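# Fit two printed parts on jig pins or press CALL

## Task

Set both loose printed parts onto their matching pins in the jig, as the drawing shows. If the kit turns out to be one that should not be assembled, leave all its parts untouched and instead press the blue CALL button with a closed gripper, keeping it held down for about one second.

## Robot and tools

Robot: two arms, left_arm and right_arm, each with a two-finger parallel gripper and a wrist camera. Fixed cameras are cam_high and cam_over; wrist cameras are cam_left_wrist and cam_right_wrist. All images are 896x504.

Frames: the scene frame has its origin at table-top height, midway between the nominal arm bases, +x out over the table, +z up, and left_arm on the +y side (image sides do not match the arm names). Actual bases: left_arm at (-0.010, +0.233, 0) with quat_wxyz (+1.000, 0, 0, -0.003); right_arm at (-0.040, -0.343, 0) with quat_wxyz (+1.000, 0, 0, -0.006). Every hand position, quaternion, target and wrist-camera pose is given in that arm's own base frame; fixed cameras and the table use the scene frame. Reported hand poses can be a few centimetres off, more at long reach. The gripper's fingers point along its +z axis and separate along its y axis; end_effector_position is the point between the pads, roughly 1 cm short of the fingertips.

Row format (used by both motion tools): 16 plain numbers, always covering both arms: left_arm x, y, z, qw, qx, qy, qz, opening, then right_arm in the same order. x, y, z are an absolute position in metres and the quaternion (w first) an absolute orientation, both in that arm's base frame, so each half is a pose, not an offset. Opening runs from -1 (closed) to +1 (fully open, 0.094 m). To keep an arm still, repeat its last reported pose and its current opening; sending 0 as opening is a real command. To hold an orientation, repeat the same quaternion every row rather than copying a drifted reading.

execute_actions(actions, cameras): actions is a list of actions; each action is a list of up to 15 rows, one per 1/30 s step, with the last row held to fill 15 steps. Any target more than 0.6 m from the gripper's current position along any of its axes gets the action rejected for both arms, and a malformed action or a failing first action rejects the whole call. An empty list just reports state and images. Each step, the controller limits the commanded turn to 40 degrees from the measured orientation, so large rotations take several actions; check the "Hand target" line and command the remainder next.

move(target, speed, blend, opening_speed, grip_force, blocking, cameras): straight-line paths from each Hand target to the row (or list of up to 15 rows) in target; no 0.6 m rule. speed is m/s, 0.002 to 2.9, default 0.25 (rotation capped at twice that in rad/s), one value or one per target. blend in metres rounds corners in a list; 0 stops at each point. opening_speed is units of the -1..1 scale per second, at least 0.2; use it for slow closing on fragile parts. grip_force is newtons per pad, 10 to 50, one value or one per arm, persists, starts at 50; lower values close slowly. blocking=false returns after about 0.5 s while the move continues; a new move replaces it. Paths ignore obstacles and the other arm, lag and overshoot more at speed, and are capped at 10 s. Avoid routing a hand near its own base, which can flip the shoulder; go around it. The result adds a "move:" line: done, off_target, moving, held, fault, plus limits such as paced (pose clipped) or held (steps withheld). done means within 10 mm and 2 degrees at rest; neither done nor off_target proves contact or its absence.

wait(seconds 0 to 10): lets time pass with last commands held; a running move continues. stop: brakes the current move. zoom_image(camera, region [x0, y0, x1, y1] pixels, max 504 by 504): closer look at the newest image. read_manual: licence texts only. finished_scene: ends the scene for good; the goal must stay met without the robot.

Results: positions and quaternions per arm, Hand target, Tool commands, joint positions (last value is finger opening in metres), joint torques (include gravity, offset and noisy; joints 1 to 3 wrap at ±28 N m), grip_measured on the opening scale (empty reads up to 2.5 mm wide; on a hard part it reads a few mm under the part width), grip_effort_nm (motor effort, negative closing, not pad force), joint velocities (may be omitted when at noise), motor temperatures, and step readings for execute_actions calls. MOTOR HOT appears at 75 °C; at 90 °C the arm folds and stops for good; at 100 °C it collapses. Holding loads, stretched poses and pushing at unreachable targets heat motors, even while you think. To release, command an opening clearly above grip_measured.

Avoid: dropping or releasing parts while moving, knocking anything off the table, hard contact with fixtures, fast touches and targets set far past a contact (they push harder), any collision or pinch between the two arms or their cameras (the clearance check does not cover grippers or cameras), and cable contact with objects, which counts as touching. Time keeps running while you think.

Each tool is called after "Call:" by a JSON object that holds its "method" and its "body", one argument or row to a line.

## Session

Call:
{"method": "execute_actions", "body": {
  "actions": []
}}

Scene clock: 0.00 s.
left_arm: end_effector_position=(+0.1799, -0.1529, +0.2634) grip_measured=+1.000 grip_effort_nm=n/a end_effector_quat_wxyz=(+0.451, -0.037, +0.818, -0.355) | right_arm: end_effector_position=(+0.2123, +0.0969, +0.2490) grip_measured=+1.000 grip_effort_nm=n/a end_effector_quat_wxyz=(+0.505, -0.051, +0.819, +0.267)
Joint positions: left_arm=[-0.925 0.438 0.692 -0.618 -0.284 -0.818 0.094] | right_arm=[0.111 0.414 0.641 -0.616 -0.409 0.263 0.094]
Joint velocities: within noise
Joint torques (N m): no reading
Motor temperatures (°C): left_arm=[19 20 23 20 19 19 20] | right_arm=[21 19 21 22 20 22 20]
Heat: left arm: 23 °C; right arm: 22 °C.
Hand target: left_arm +0.1797, -0.1513, +0.2682; +0.456, -0.037, +0.815, -0.356 | right_arm +0.2120, +0.0973, +0.2586; +0.517, -0.056, +0.811, +0.268
Tool commands: left_gripper/opening=+1.0 right_gripper/opening=+1.0

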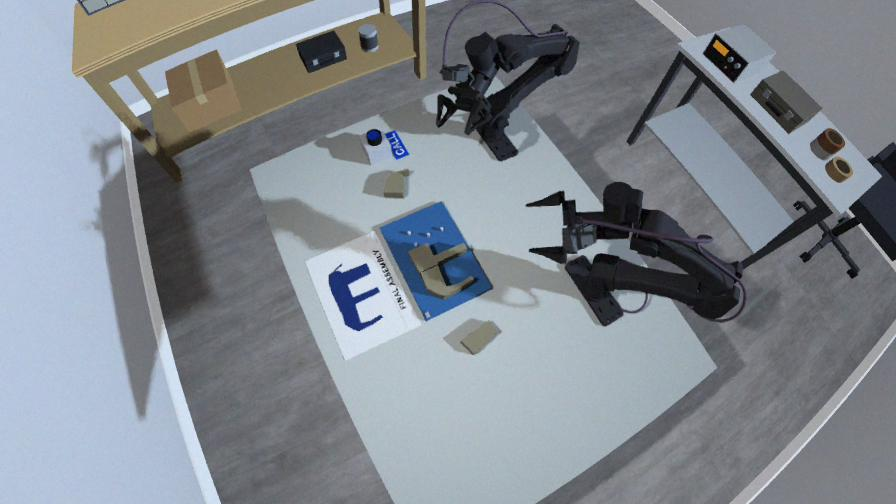

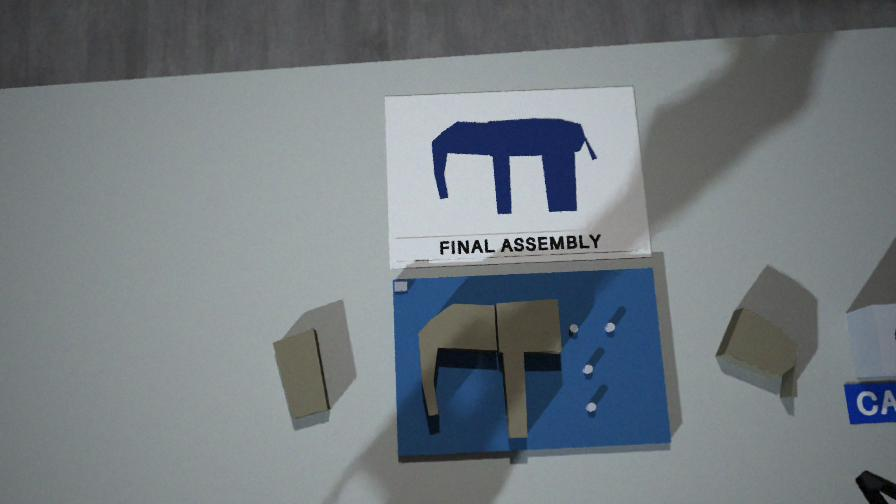

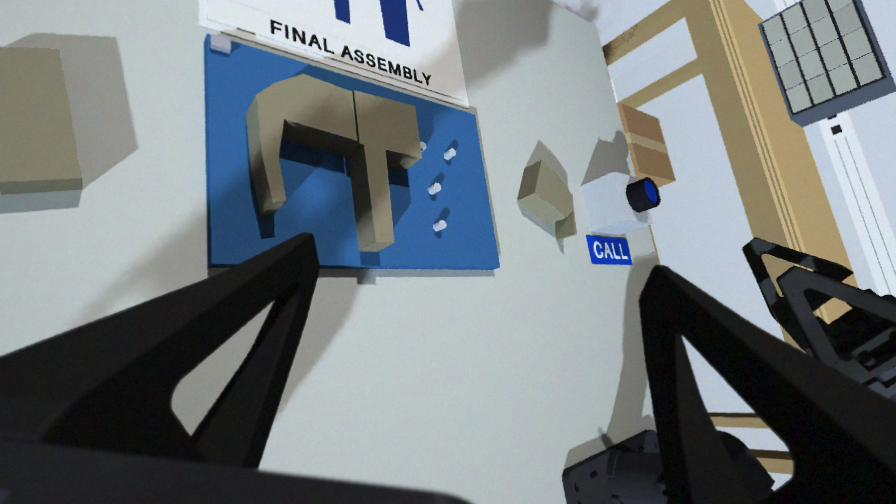

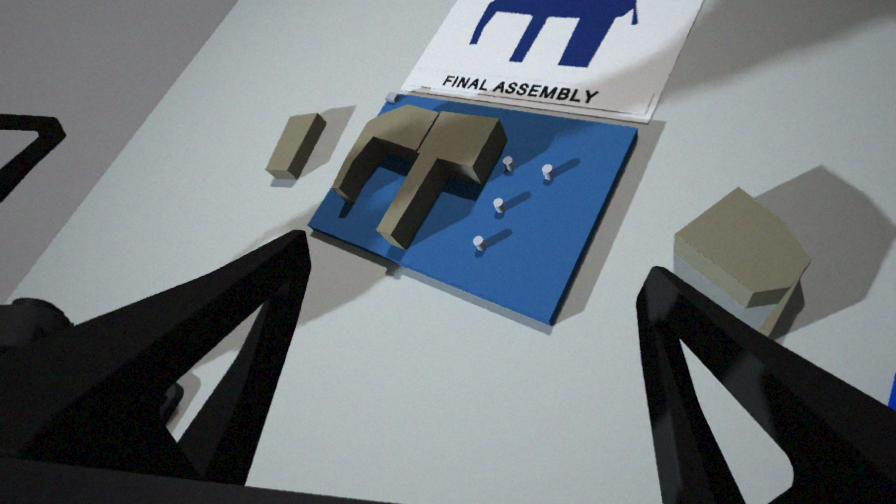

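Call:
{"method": "zoom_image", "body": {
  "camera": "cam_over",
  "region": [660, 220, 896, 440]
}}

Call:
{"method": "zoom_image", "body": {
  "camera": "cam_over",
  "region": [380, 80, 680, 280]
}}

Call:
{"method": "zoom_image", "body": {
  "camera": "cam_over",
  "region": [380, 260, 680, 470]
}}

Call:
{"method": "zoom_image", "body": {
  "camera": "cam_over",
  "region": [220, 270, 400, 450]
}}

Call:
{"method": "zoom_image", "body": {
  "camera": "cam_right_wrist",
  "region": [620, 150, 896, 350]
}}

Call:
{"method": "zoom_image", "body": {
  "camera": "cam_right_wrist",
  "region": [240, 50, 660, 340]
}}

Call:
{"method": "zoom_image", "body": {
  "camera": "cam_left_wrist",
  "region": [180, 20, 680, 300]
}}

Scaled by 2.136 from the camera's 896x504 image, which has a finer 1280x720 frame.

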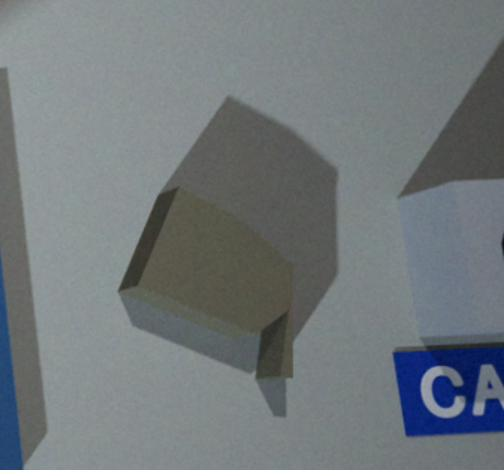

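Scaled by 1.680 from the camera's 896x504 image, which has a finer 1280x720 frame.

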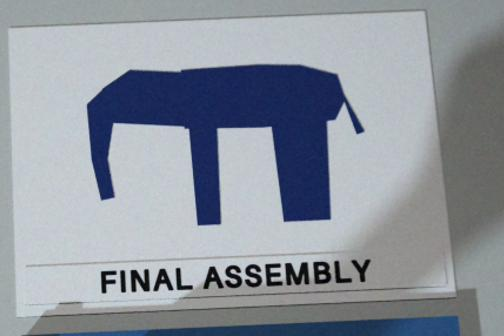

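Scaled by 1.680 from the camera's 896x504 image, which has a finer 1280x720 frame.

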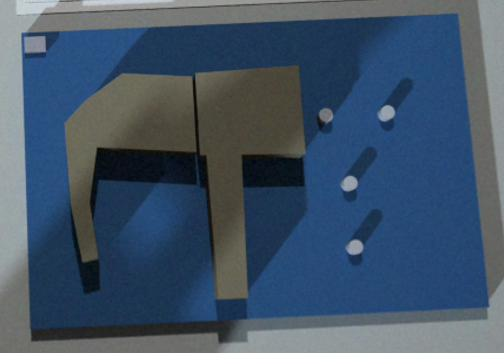

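Scaled by 2.800 from the camera's 896x504 image, which has a finer 1280x720 frame.

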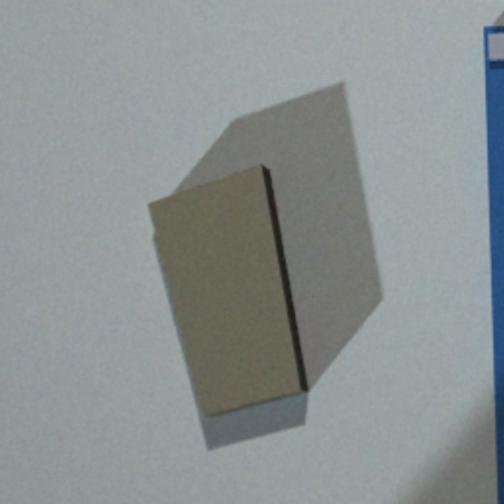

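Scaled by 1.826 from the camera's 896x504 image, which has a finer 1280x720 frame.

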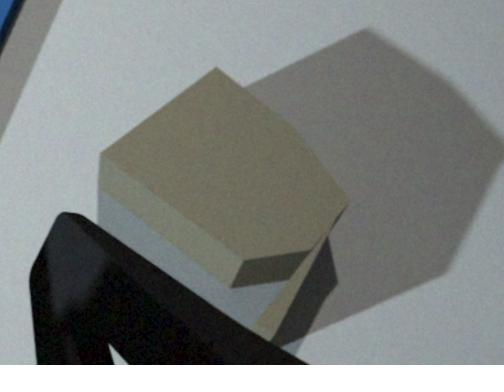

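Scaled by 1.200 from the camera's 896x504 image, which has a finer 1280x720 frame.

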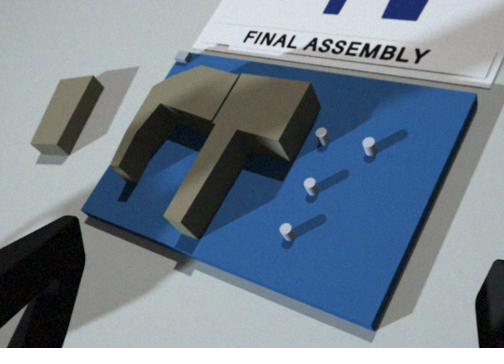

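Scaled by 1.008 from the camera's 896x504 image, which has a finer 1280x720 frame.

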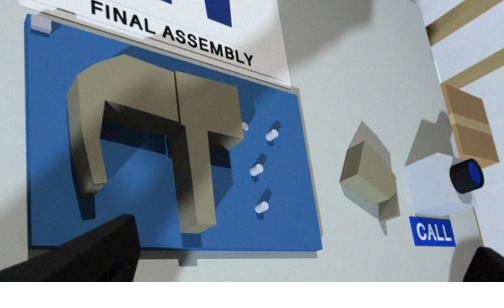

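Call:
{"method": "move", "body": {
  "target": [0.305,0.04,0.15,0.451,-0.037,0.818,-0.355,1,0.325,-0.025,0.16,0.505,-0.051,0.819,0.267,1]
}}

Scene clock: 4.93 s.
left_arm: end_effector_position=(+0.3004, +0.0391, +0.1394) grip_measured=+1.000 grip_effort_nm=0.00 end_effector_quat_wxyz=(+0.439, -0.056, +0.823, -0.355) | right_arm: end_effector_position=(+0.3178, -0.0215, +0.1476) grip_measured=+1.000 grip_effort_nm=0.00 end_effector_quat_wxyz=(+0.487, -0.033, +0.829, +0.272)
Joint positions: left_arm=[0.69 1.282 0.595 -0.283 1.116 0.172 0.094] | right_arm=[-0.56 1.197 0.544 -0.09 -0.978 -0.179 0.094]
Joint torques (N m): left_arm=[-0.1 -3.4 7.99 1.45 0.7 0.19] | right_arm=[-0.47 -2.03 7.84 1.71 -0.53 -0.14]
Heat: left arm: 24 °C; right arm: 24 °C.
Hand target: left_arm +0.3047, +0.0400, +0.1499; +0.451, -0.037, +0.818, -0.355 | right_arm +0.3243, -0.0250, +0.1600; +0.505, -0.051, +0.819, +0.267
Off the commanded pose: left_arm 0.012 m, 3 deg | right_arm 0.015 m, 3 deg.
move: off_target (left_arm, right_arm)
camera_calibration:
cam_left_wrist: T_world_to_cam=[[-0.121699, -0.76776, 0.629073, -0.0143811], [-0.977056, -0.0189449, -0.21214, 0.332067], [0.17479, -0.640457, -0.747839, 0.195231], [0, 0, 0, 1]] pos_world=[0.288573, 0.120287, 0.225493]
cam_right_wrist: T_world_to_cam=[[0.403637, -0.826306, -0.392805, -0.0831291], [-0.88272, -0.238816, -0.404687, 0.345092], [0.240587, 0.510083, -0.825792, 0.174017], [0, 0, 0, 1]] pos_world=[0.296307, -0.0750396, 0.250702]

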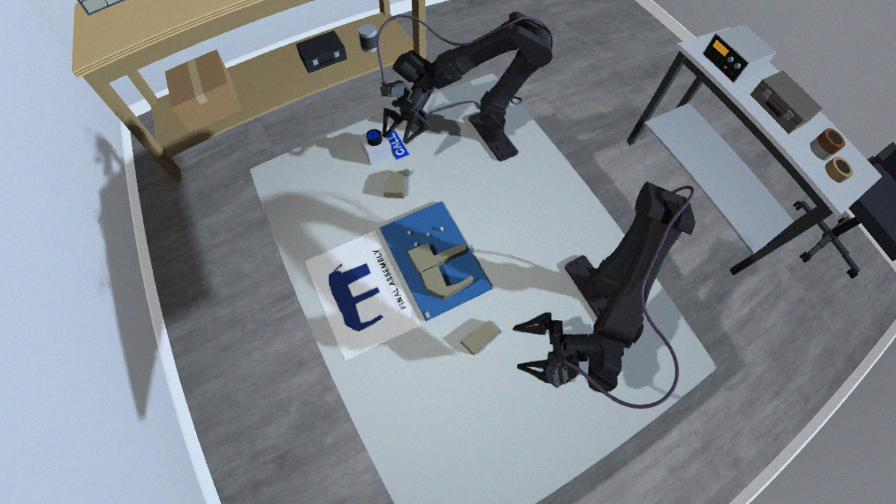

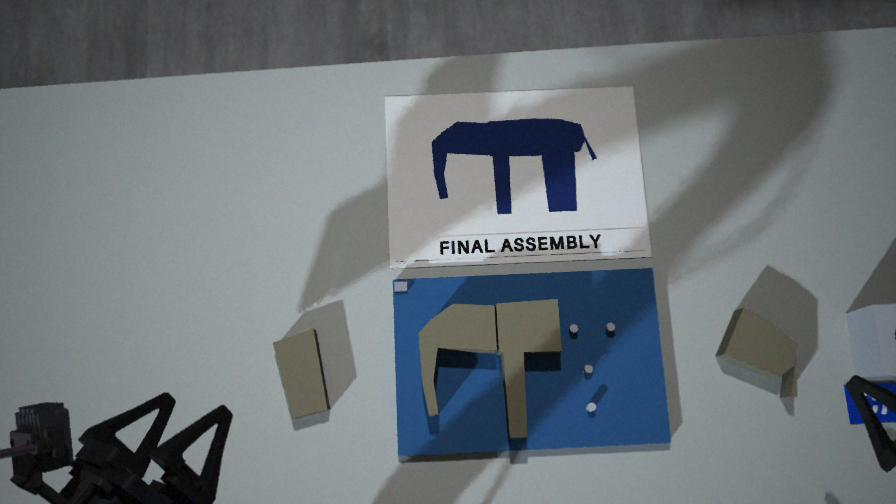

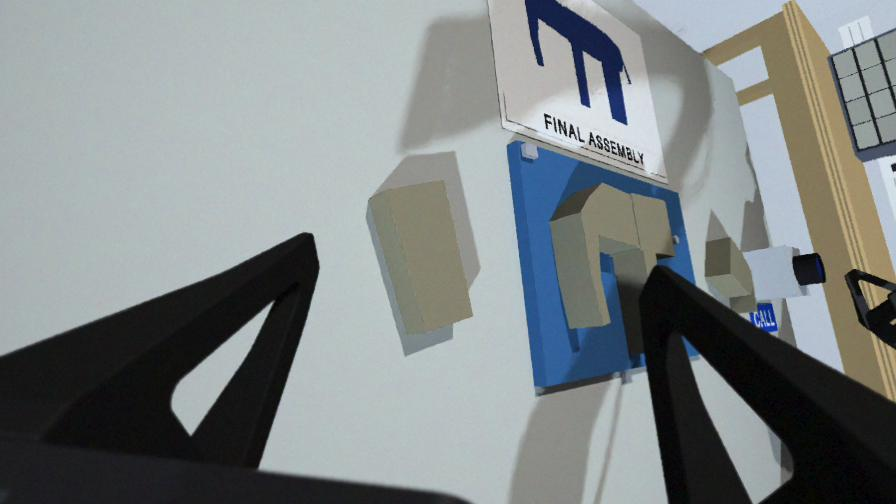

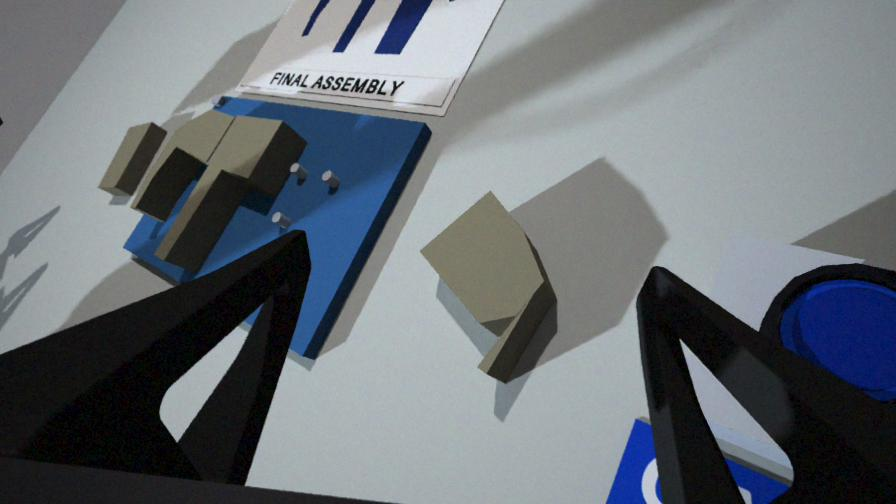

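Call:
{"method": "zoom_image", "body": {
  "camera": "cam_left_wrist",
  "region": [340, 130, 700, 410]
}}

Call:
{"method": "zoom_image", "body": {
  "camera": "cam_right_wrist",
  "region": [400, 170, 620, 430]
}}

Call:
{"method": "zoom_image", "body": {
  "camera": "cam_right_wrist",
  "region": [90, 0, 510, 300]
}}

Scaled by 1.400 from the camera's 896x504 image, which has a finer 1280x720 frame.

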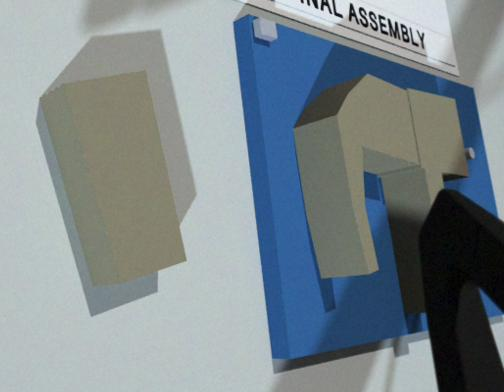

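Scaled by 1.938 from the camera's 896x504 image, which has a finer 1280x720 frame.

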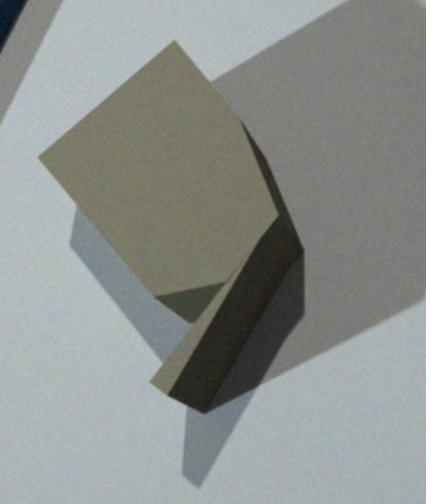

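Scaled by 1.200 from the camera's 896x504 image, which has a finer 1280x720 frame.

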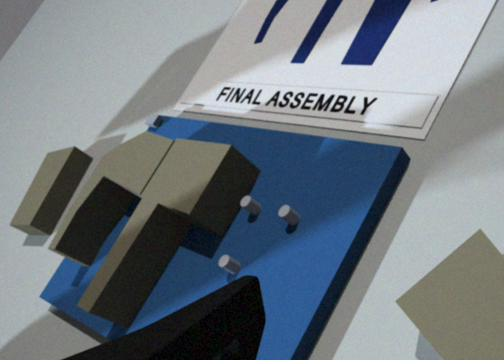

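Call:
{"method": "move", "body": {
  "target": [0.305,0.04,0.15,0.451,-0.037,0.818,-0.355,1,0.371,0.054,0.12,0,-0.527,0.850,0,0.8]
}}

Scene clock: 10.23 s.
left_arm: end_effector_position=(+0.3004, +0.0390, +0.1394) grip_measured=+1.000 grip_effort_nm=0.00 end_effector_quat_wxyz=(+0.439, -0.056, +0.823, -0.355) | right_arm: end_effector_position=(+0.3649, +0.0520, +0.1159) grip_measured=+0.802 grip_effort_nm=-0.09 end_effector_quat_wxyz=(-0.003, -0.522, +0.853, +0.002)
Joint positions: left_arm=[0.69 1.282 0.595 -0.284 1.116 0.173 0.094] | right_arm=[0.138 1.953 1.724 -1.35 -0.002 -0.961 0.085]
Joint torques (N m): left_arm=[-0.08 -3.37 7.92 1.48 0.7 0.17] | right_arm=[0.43 -6.53 8.32 0.07 -0.02 -0.09]
Heat: left arm: 25 °C; right arm: 24 °C.
Hand target: left_arm +0.3047, +0.0400, +0.1499; +0.451, -0.037, +0.818, -0.355 | right_arm +0.3709, +0.0540, +0.1200; +0.001, -0.527, +0.850, +0.000
Off the commanded pose: left_arm 0.012 m, 3 deg | right_arm 0.008 m, 1 deg.
move: off_target (left_arm)
camera_calibration:
cam_left_wrist: T_world_to_cam=[[-0.122275, -0.767762, 0.62896, -0.0142786], [-0.977019, -0.0183674, -0.212361, 0.331937], [0.174595, -0.640472, -0.747872, 0.19525], [0, 0, 0, 1]] pos_world=[0.288473, 0.120187, 0.225493]
cam_right_wrist: T_world_to_cam=[[0.914566, -0.397414, -0.075042, -0.299398], [-0.252783, -0.70654, 0.660986, 0.0623461], [-0.315705, -0.585546, -0.746636, 0.349743], [0, 0, 0, 1]] pos_world=[0.399995, 0.129855, 0.197453]

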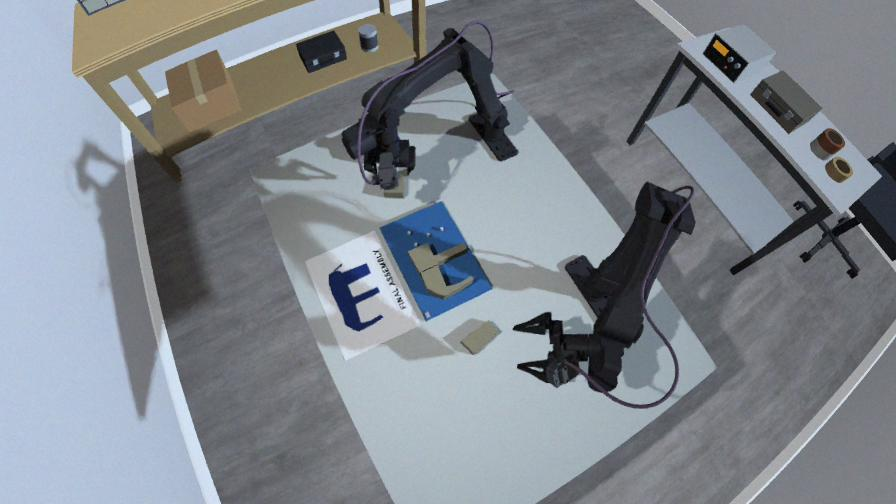

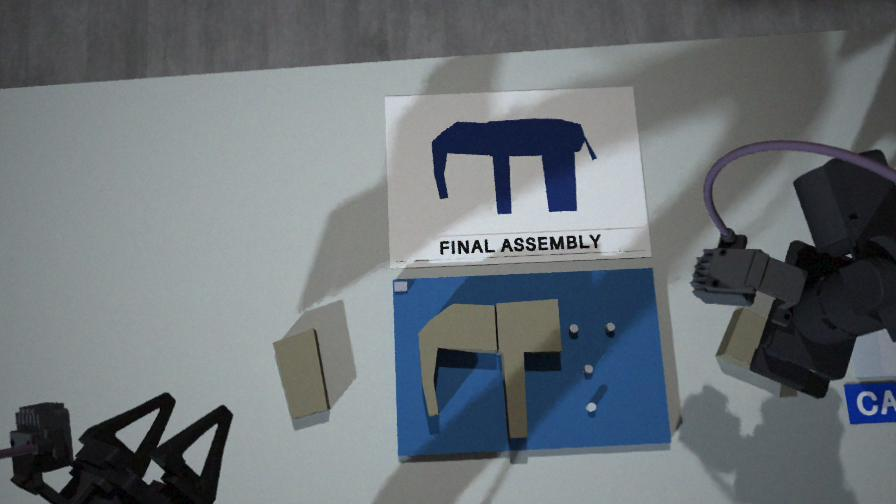

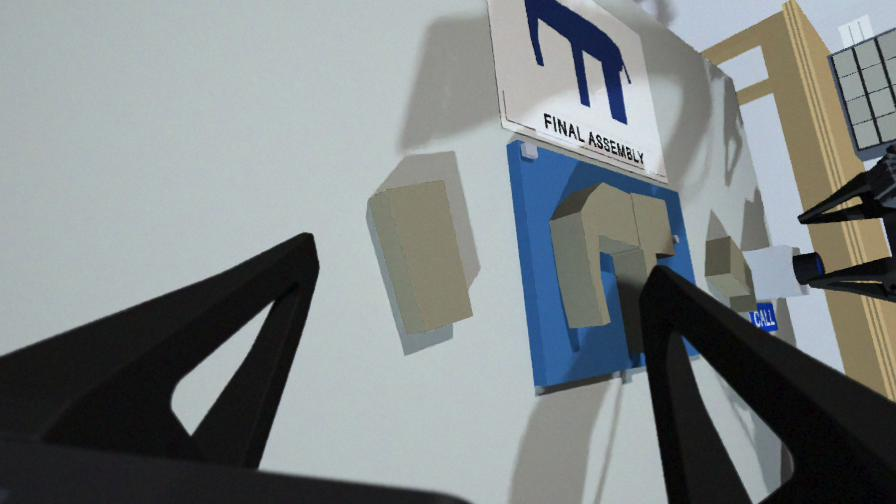

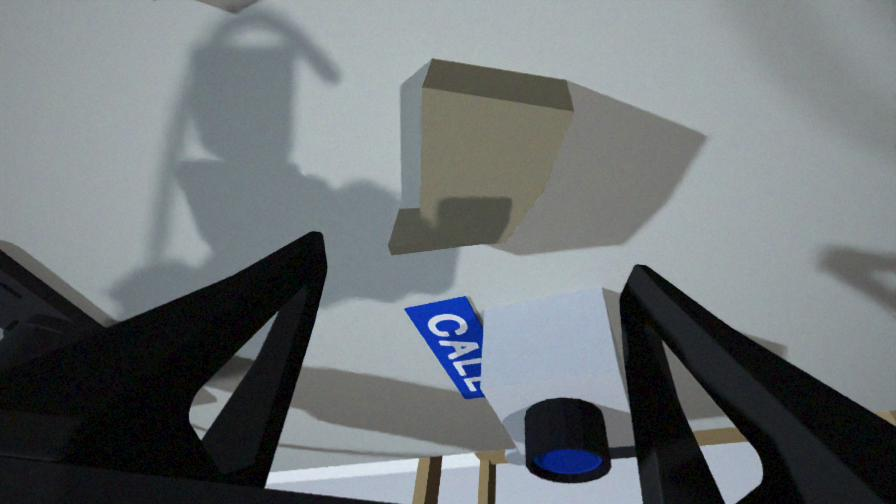

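Call:
{"method": "move", "body": {
  "target": [
    [0.305,0.04,0.15,0.451,-0.037,0.818,-0.355,1,0.363,0.038,0.07,0,-0.504,0.864,0,0.8],
    [0.305,0.04,0.15,0.451,-0.037,0.818,-0.355,1,0.363,0.038,0.024,0,-0.504,0.864,0,0.8]
  ],
  "speed": 0.12,
  "cameras": ["cam_right_wrist","cam_high"]
}}

Scene clock: 13.30 s.
left_arm: end_effector_position=(+0.3004, +0.0390, +0.1394) grip_measured=+1.000 grip_effort_nm=0.00 end_effector_quat_wxyz=(+0.439, -0.056, +0.823, -0.355) | right_arm: end_effector_position=(+0.3625, +0.0400, +0.0306) grip_measured=+0.802 grip_effort_nm=-0.09 end_effector_quat_wxyz=(+0.002, -0.508, +0.861, -0.001)
Joint positions: left_arm=[0.69 1.282 0.595 -0.284 1.116 0.173 0.094] | right_arm=[0.108 1.978 1.416 -1.005 0.001 -0.959 0.085]
Joint torques (N m): left_arm=[-0.05 -3.41 7.98 1.46 0.72 0.19] | right_arm=[-0.51 -6.84 4.55 0.43 -0.02 0.04]
Heat: left arm: 25 °C; right arm: 24 °C.
Hand target: left_arm +0.3047, +0.0400, +0.1499; +0.451, -0.037, +0.818, -0.355 | right_arm +0.3629, +0.0380, +0.0241; +0.000, -0.504, +0.864, +0.000
Off the commanded pose: left_arm 0.012 m, 3 deg | right_arm 0.007 m, 1 deg.
move: off_target (left_arm)
camera_calibration:
cam_right_wrist: T_world_to_cam=[[0.902232, -0.426545, -0.0635311, -0.303116], [-0.283226, -0.697174, 0.658582, 0.120418], [-0.325207, -0.576201, -0.749822, 0.281437], [0, 0, 0, 1]] pos_world=[0.399112, 0.116824, 0.112465]
Images, in order (width x height): cam_high 896x504, cam_right_wrist 896x504.

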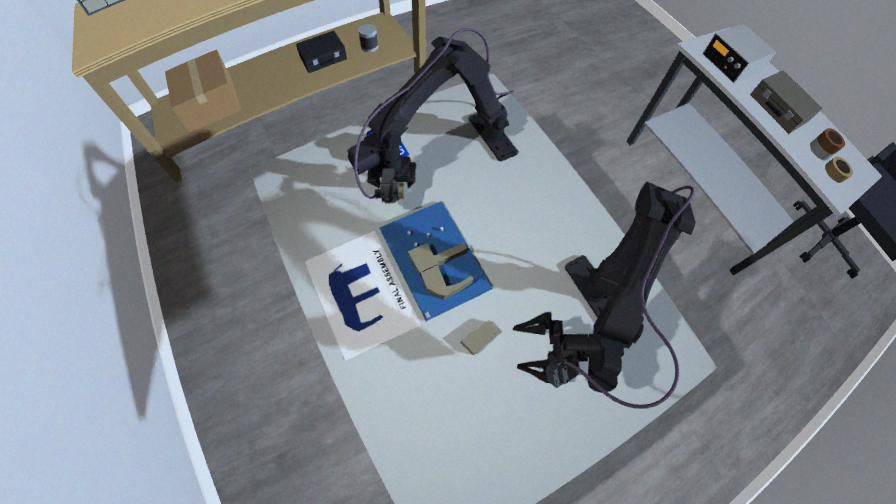

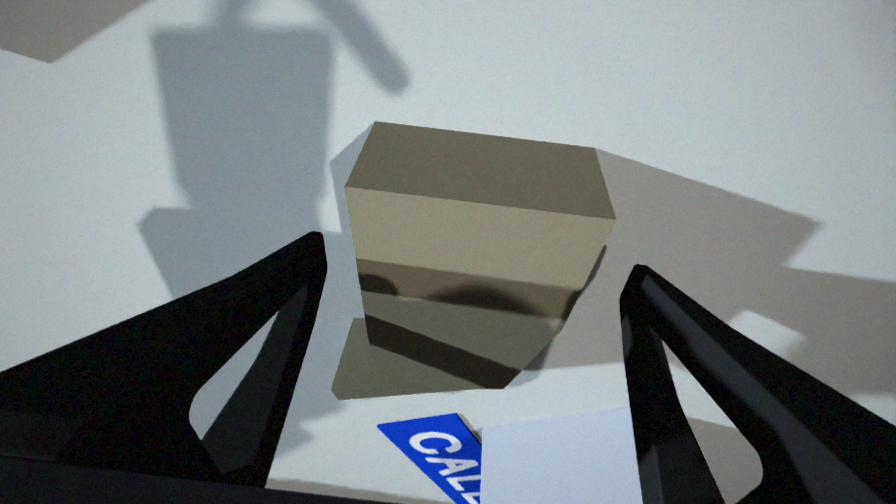

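Call:
{"method": "move", "body": {
  "target": [
    [0.305,0.04,0.15,0.451,-0.037,0.818,-0.355,1,0.363,0.036,0.01,0,-0.504,0.864,0,0.8],
    [0.305,0.04,0.15,0.451,-0.037,0.818,-0.355,1,0.363,0.036,0.01,0,-0.504,0.864,0,0.1]
  ],
  "speed": 0.08,
  "opening_speed": 0.5,
  "cameras": ["cam_right_wrist"]
}}

Scene clock: 16.07 s.
left_arm: end_effector_position=(+0.3004, +0.0390, +0.1394) grip_measured=+1.000 grip_effort_nm=0.00 end_effector_quat_wxyz=(+0.439, -0.056, +0.823, -0.355) | right_arm: end_effector_position=(+0.3639, +0.0387, +0.0184) grip_measured=+0.131 grip_effort_nm=-0.96 end_effector_quat_wxyz=(+0.004, -0.507, +0.862, -0.003)
Joint positions: left_arm=[0.69 1.282 0.595 -0.284 1.116 0.173 0.094] | right_arm=[0.104 1.993 1.386 -0.953 0.001 -0.959 0.053]
Joint torques (N m): left_arm=[-0.08 -3.4 8.08 1.47 0.7 0.16] | right_arm=[-0.68 -6.64 4.29 0.43 -0.03 -0.03]
Heat: left arm: 25 °C; right arm: 24 °C.
Hand target: left_arm +0.3047, +0.0400, +0.1499; +0.451, -0.037, +0.818, -0.355 | right_arm +0.3628, +0.0360, +0.0101; +0.000, -0.504, +0.864, +0.000
Off the commanded pose: left_arm 0.012 m, 3 deg | right_arm 0.009 m, 1 deg.
move: off_target (left_arm)
camera_calibration:
cam_right_wrist: T_world_to_cam=[[0.900953, -0.429977, -0.0583425, -0.305225], [-0.289893, -0.696493, 0.656399, 0.130423], [-0.322872, -0.574471, -0.752155, 0.271071], [0, 0, 0, 1]] pos_world=[0.400323, 0.115322, 0.10047]
Images, in order (width x height): cam_right_wrist 896x504.

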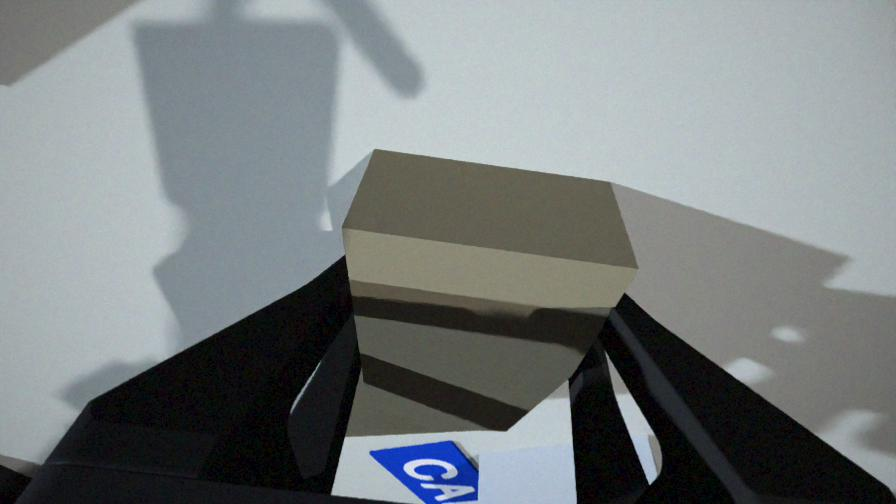

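Call:
{"method": "move", "body": {
  "target": [
    [0.305,0.04,0.15,0.451,-0.037,0.818,-0.355,1,0.36,0.04,0.15,0,-0.504,0.864,0,0],
    [0.305,0.04,0.15,0.451,-0.037,0.818,-0.355,1,0.34,0.14,0.30,0.658,-0.259,0.658,0.259,0],
    [0.305,0.04,0.15,0.451,-0.037,0.818,-0.355,1,0.25,0.225,0.38,0.8596,-0.1403,0.3561,0.3386,0]
  ],
  "blend": [0.04,0.05,0],
  "speed": 0.3
}}

Scene clock: 22.13 s.
left_arm: end_effector_position=(+0.3004, +0.0390, +0.1394) grip_measured=+1.000 grip_effort_nm=0.00 end_effector_quat_wxyz=(+0.439, -0.056, +0.823, -0.355) | right_arm: end_effector_position=(+0.2597, +0.2335, +0.3516) grip_measured=+0.129 grip_effort_nm=-1.03 end_effector_quat_wxyz=(+0.814, -0.175, +0.447, +0.327)
Joint positions: left_arm=[0.69 1.282 0.595 -0.284 1.116 0.173 0.094] | right_arm=[0.71 1.253 0.361 1.462 -0.038 0.033 0.053]
Joint torques (N m): left_arm=[-0.13 -3.3 7.97 1.46 0.7 0.19] | right_arm=[0.79 -2.39 6.86 2.68 0.11 -0.11]
Heat: left arm: 26 °C; right arm: 25 °C.
Hand target: left_arm +0.3047, +0.0400, +0.1499; +0.451, -0.037, +0.818, -0.355 | right_arm +0.2492, +0.2243, +0.3790; +0.841, -0.155, +0.398, +0.332
Off the commanded pose: left_arm 0.012 m, 3 deg | right_arm 0.031 m, 12 deg.
joint sent to its limit (right arm) — joint 4 (wrist pitch), upper limit. The joint targets are off in orientation, not in position.
move: off_target (left_arm, right_arm)
camera_calibration:
cam_left_wrist: T_world_to_cam=[[-0.122275, -0.767762, 0.62896, -0.0142786], [-0.977019, -0.0183674, -0.212361, 0.331937], [0.174595, -0.640472, -0.747872, 0.19525], [0, 0, 0, 1]] pos_world=[0.288473, 0.120187, 0.225493]
cam_right_wrist: T_world_to_cam=[[0.702915, -0.706614, 0.0812817, -0.0412639], [-0.0532, -0.166187, -0.984658, 0.408877], [0.709281, 0.687807, -0.154407, -0.172927], [0, 0, 0, 1]] pos_world=[0.173412, 0.157733, 0.379257]

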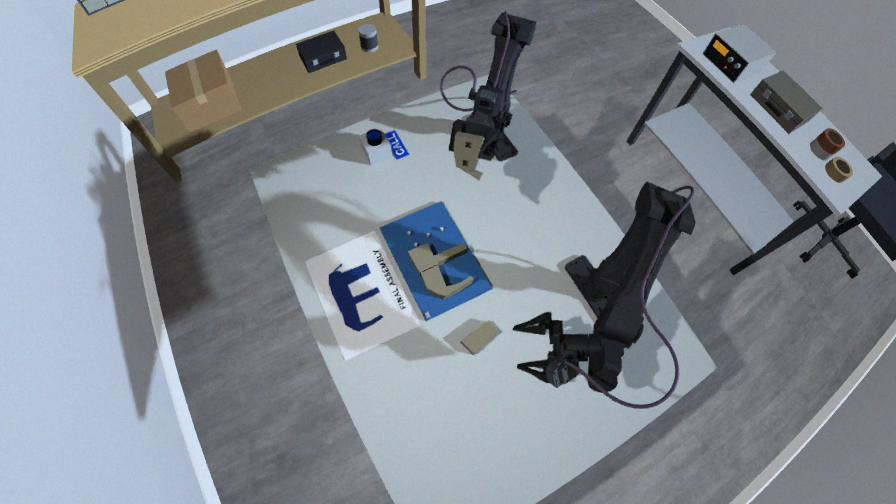

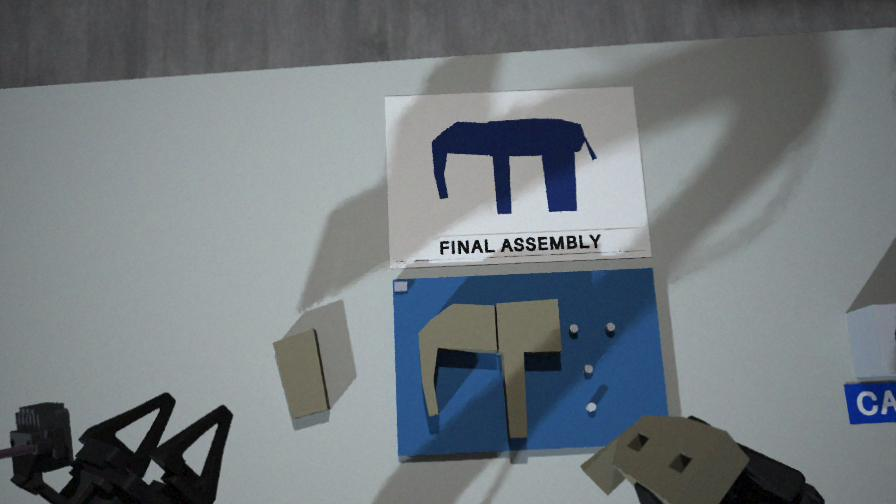

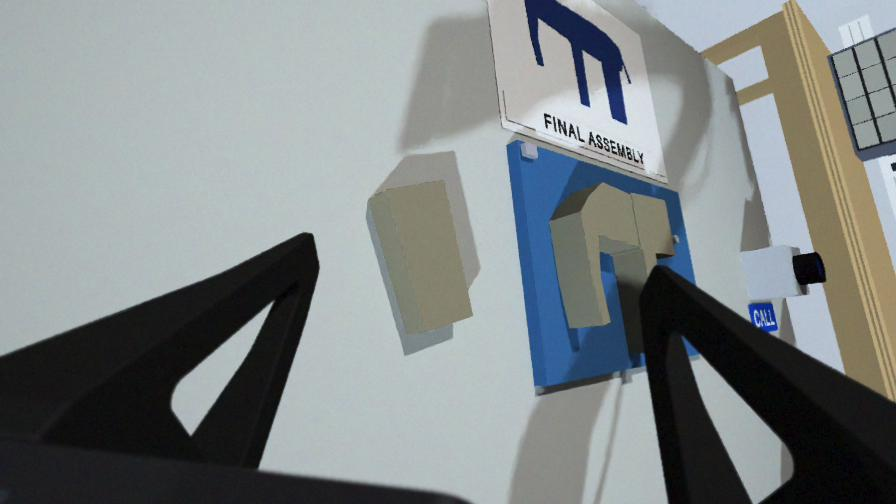

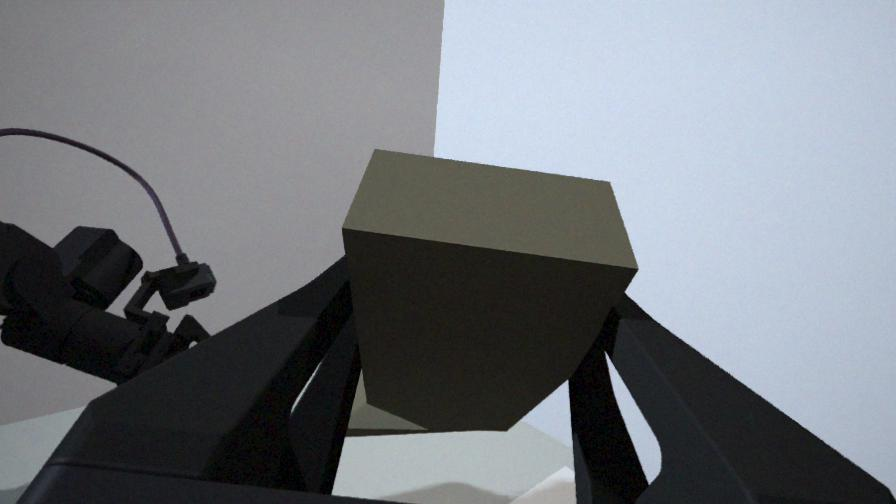

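Great, two holes visible.

Call:
{"method": "zoom_image", "body": {
  "camera": "cam_over",
  "region": [560, 390, 820, 504]
}}

Call:
{"method": "zoom_image", "body": {
  "camera": "cam_high",
  "region": [420, 110, 540, 200]
}}

Call:
{"method": "zoom_image", "body": {
  "camera": "cam_over",
  "region": [540, 300, 680, 440]
}}

Scaled by 1.938 from the camera's 896x504 image, which has a finer 1280x720 frame.

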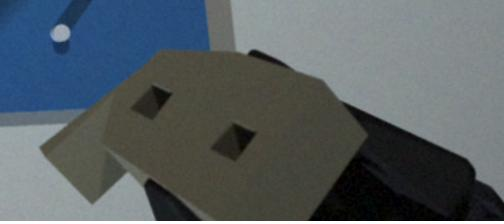

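Scaled by 4.200 from the camera's 896x504 image, which has a finer 1280x720 frame.

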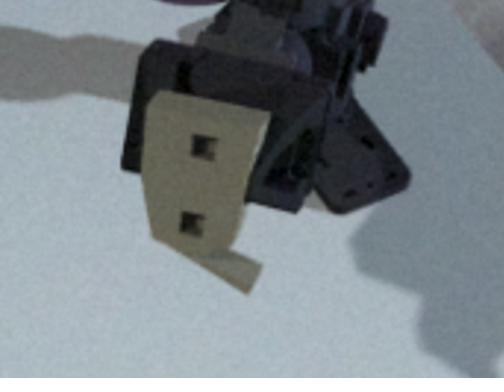

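Scaled by 3.600 from the camera's 896x504 image, which has a finer 1280x720 frame.

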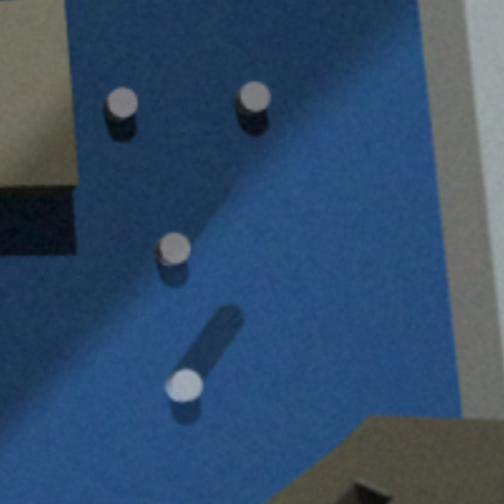

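Call:
{"method": "move", "body": {
  "target": [0.305,0.04,0.15,0.451,-0.037,0.818,-0.355,1,0.34,0.24,0.38,0.8643,-0.1271,0.403,0.2725,0],
  "cameras": ["cam_over","cam_high"]
}}

Call:
{"method": "zoom_image", "body": {
  "camera": "cam_over",
  "region": [540, 290, 840, 504]
}}

Call:
{"method": "zoom_image", "body": {
  "camera": "cam_high",
  "region": [380, 110, 500, 230]
}}

Scene clock: 24.17 s.
left_arm: end_effector_position=(+0.3004, +0.0390, +0.1394) grip_measured=+1.000 grip_effort_nm=0.00 end_effector_quat_wxyz=(+0.439, -0.056, +0.823, -0.355) | right_arm: end_effector_position=(+0.3440, +0.2495, +0.3429) grip_measured=+0.129 grip_effort_nm=-1.04 end_effector_quat_wxyz=(+0.821, -0.156, +0.478, +0.270)
Joint positions: left_arm=[0.69 1.282 0.595 -0.284 1.116 0.173 0.094] | right_arm=[0.621 1.551 0.605 1.463 -0.011 0.009 0.053]
Joint torques (N m): left_arm=[-0.09 -3.32 7.94 1.45 0.69 0.16] | right_arm=[-0.58 -4.15 8.51 2.74 0.11 -0.1]
Motor temperatures (°C): left_arm=[19 20 26 23 20 19 20] | right_arm=[21 20 23 27 20 22 21]
Heat: left arm: 26 °C; right arm: 27 °C.
Hand target: left_arm +0.3047, +0.0400, +0.1499; +0.451, -0.037, +0.818, -0.355 | right_arm +0.3379, +0.2389, +0.3783; +0.855, -0.133, +0.422, +0.270
Off the commanded pose: left_arm 0.012 m, 3 deg | right_arm 0.039 m, 10 deg.
joint sent to its limit (right arm) — joint 4 (wrist pitch), upper limit. The joint targets are off in orientation, not in position.
move: off_target (left_arm, right_arm)
Images, in order (width x height): cam_high 896x504, cam_over 896x504.

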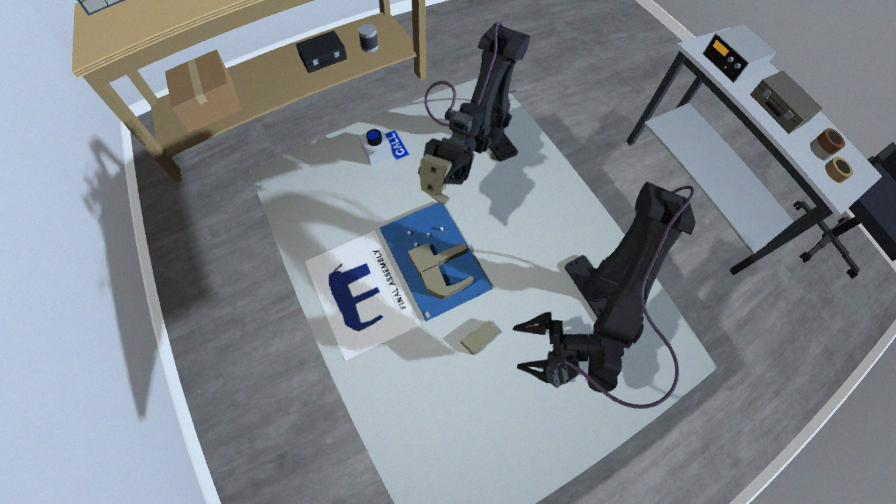

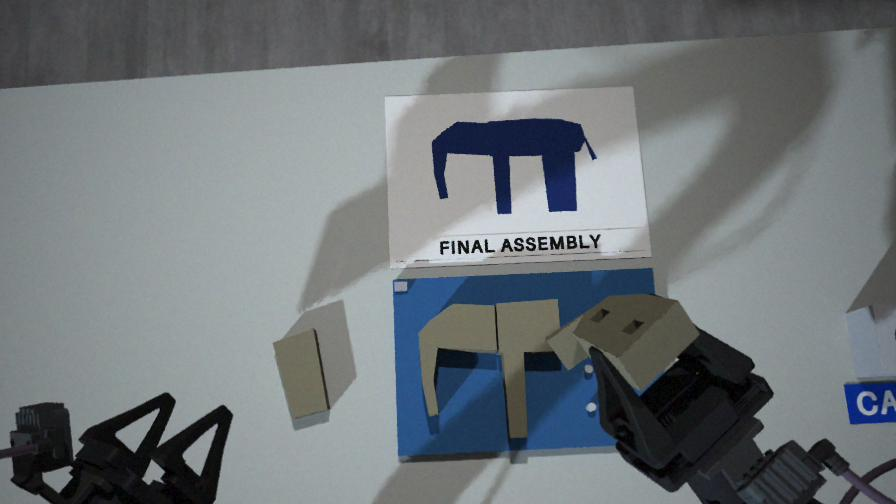

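Scaled by 1.680 from the camera's 896x504 image, which has a finer 1280x720 frame.

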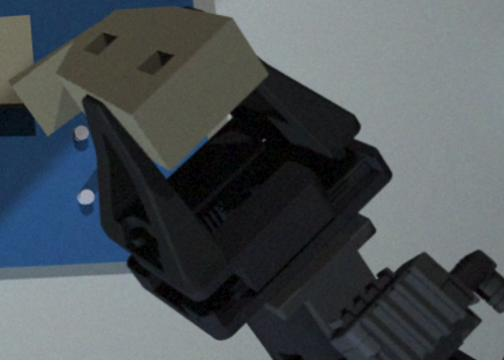

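Scaled by 4.200 from the camera's 896x504 image, which has a finer 1280x720 frame.

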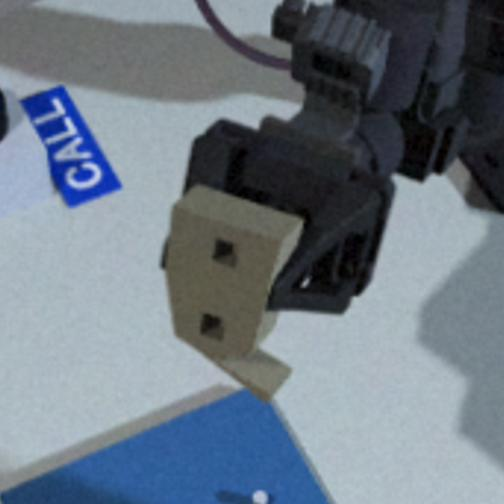

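Call:
{"method": "move", "body": {
  "target": [0.334,-0.037,0.09,0,-0.0689,0.9976,0,0.5,0.3379,0.2389,0.3783,0.855,-0.133,0.422,0.27,0],
  "cameras": ["cam_over","cam_left_wrist"]
}}

Scene clock: 28.00 s.
left_arm: end_effector_position=(+0.3278, -0.0378, +0.0864) grip_measured=+0.502 grip_effort_nm=-0.08 end_effector_quat_wxyz=(-0.006, -0.065, +0.998, -0.004) | right_arm: end_effector_position=(+0.3441, +0.2494, +0.3429) grip_measured=+0.129 grip_effort_nm=-1.04 end_effector_quat_wxyz=(+0.821, -0.156, +0.478, +0.270)
Joint positions: left_arm=[-0.112 1.814 1.422 -1.19 0.011 -0.243 0.071] | right_arm=[0.621 1.551 0.605 1.463 -0.01 0.008 0.053]
Joint torques (N m): left_arm=[-0.17 -8.31 7.43 0.4 -0.09 -0.1] | right_arm=[-0.49 -4.59 7.71 2.74 0.11 -0.1]
Heat: left arm: 26 °C; right arm: 30 °C.
Hand target: left_arm +0.3339, -0.0370, +0.0900; +0.000, -0.069, +0.998, +0.000 | right_arm +0.3363, +0.2381, +0.3767; +0.854, -0.133, +0.424, +0.270
Off the commanded pose: left_arm 0.007 m, 1 deg | right_arm 0.037 m, 8 deg.
joint sent to its limit (right arm) — joint 4 (wrist pitch), upper limit. The joint targets still meet the commanded pose.
move: off_target (right_arm)
camera_calibration:
cam_left_wrist: T_world_to_cam=[[0.173962, -0.981283, -0.0825931, -0.0802772], [-0.72019, -0.183979, 0.668938, 0.179568], [-0.671613, -0.0568873, -0.738715, 0.400211], [0, 0, 0, 1]] pos_world=[0.412075, -0.0229709, 0.168891]
Images, in order (width x height): cam_over 896x504, cam_left_wrist 896x504.

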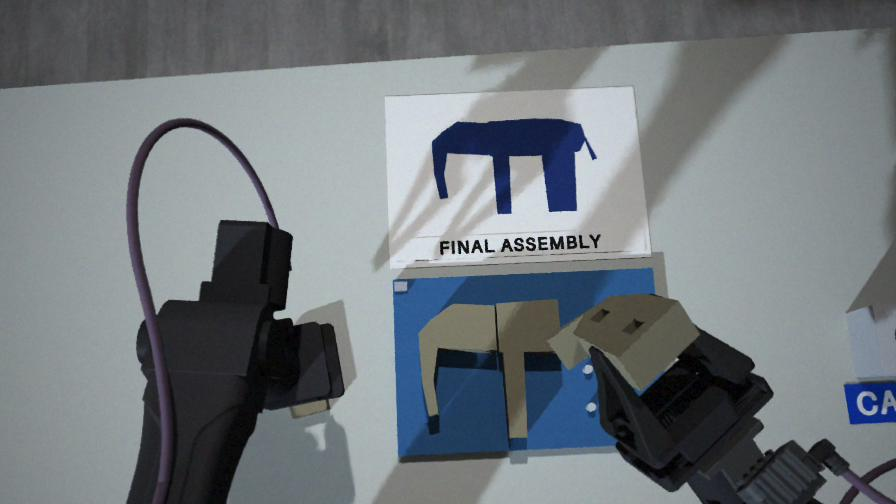

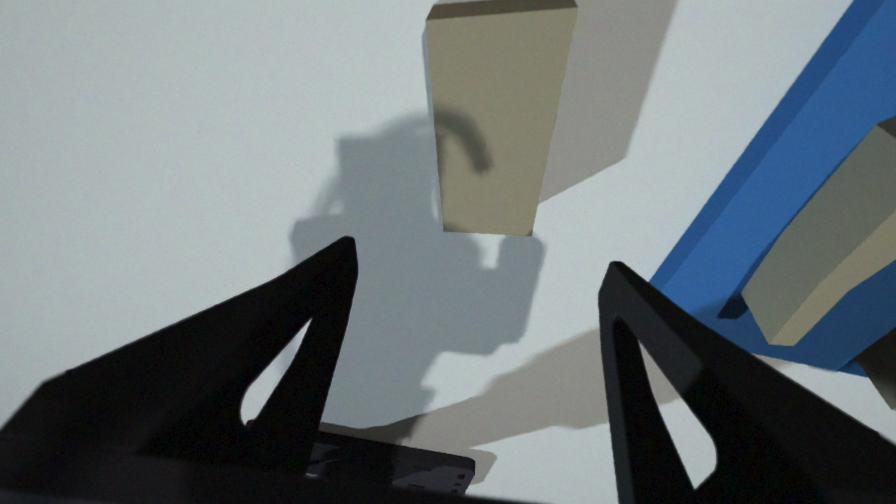

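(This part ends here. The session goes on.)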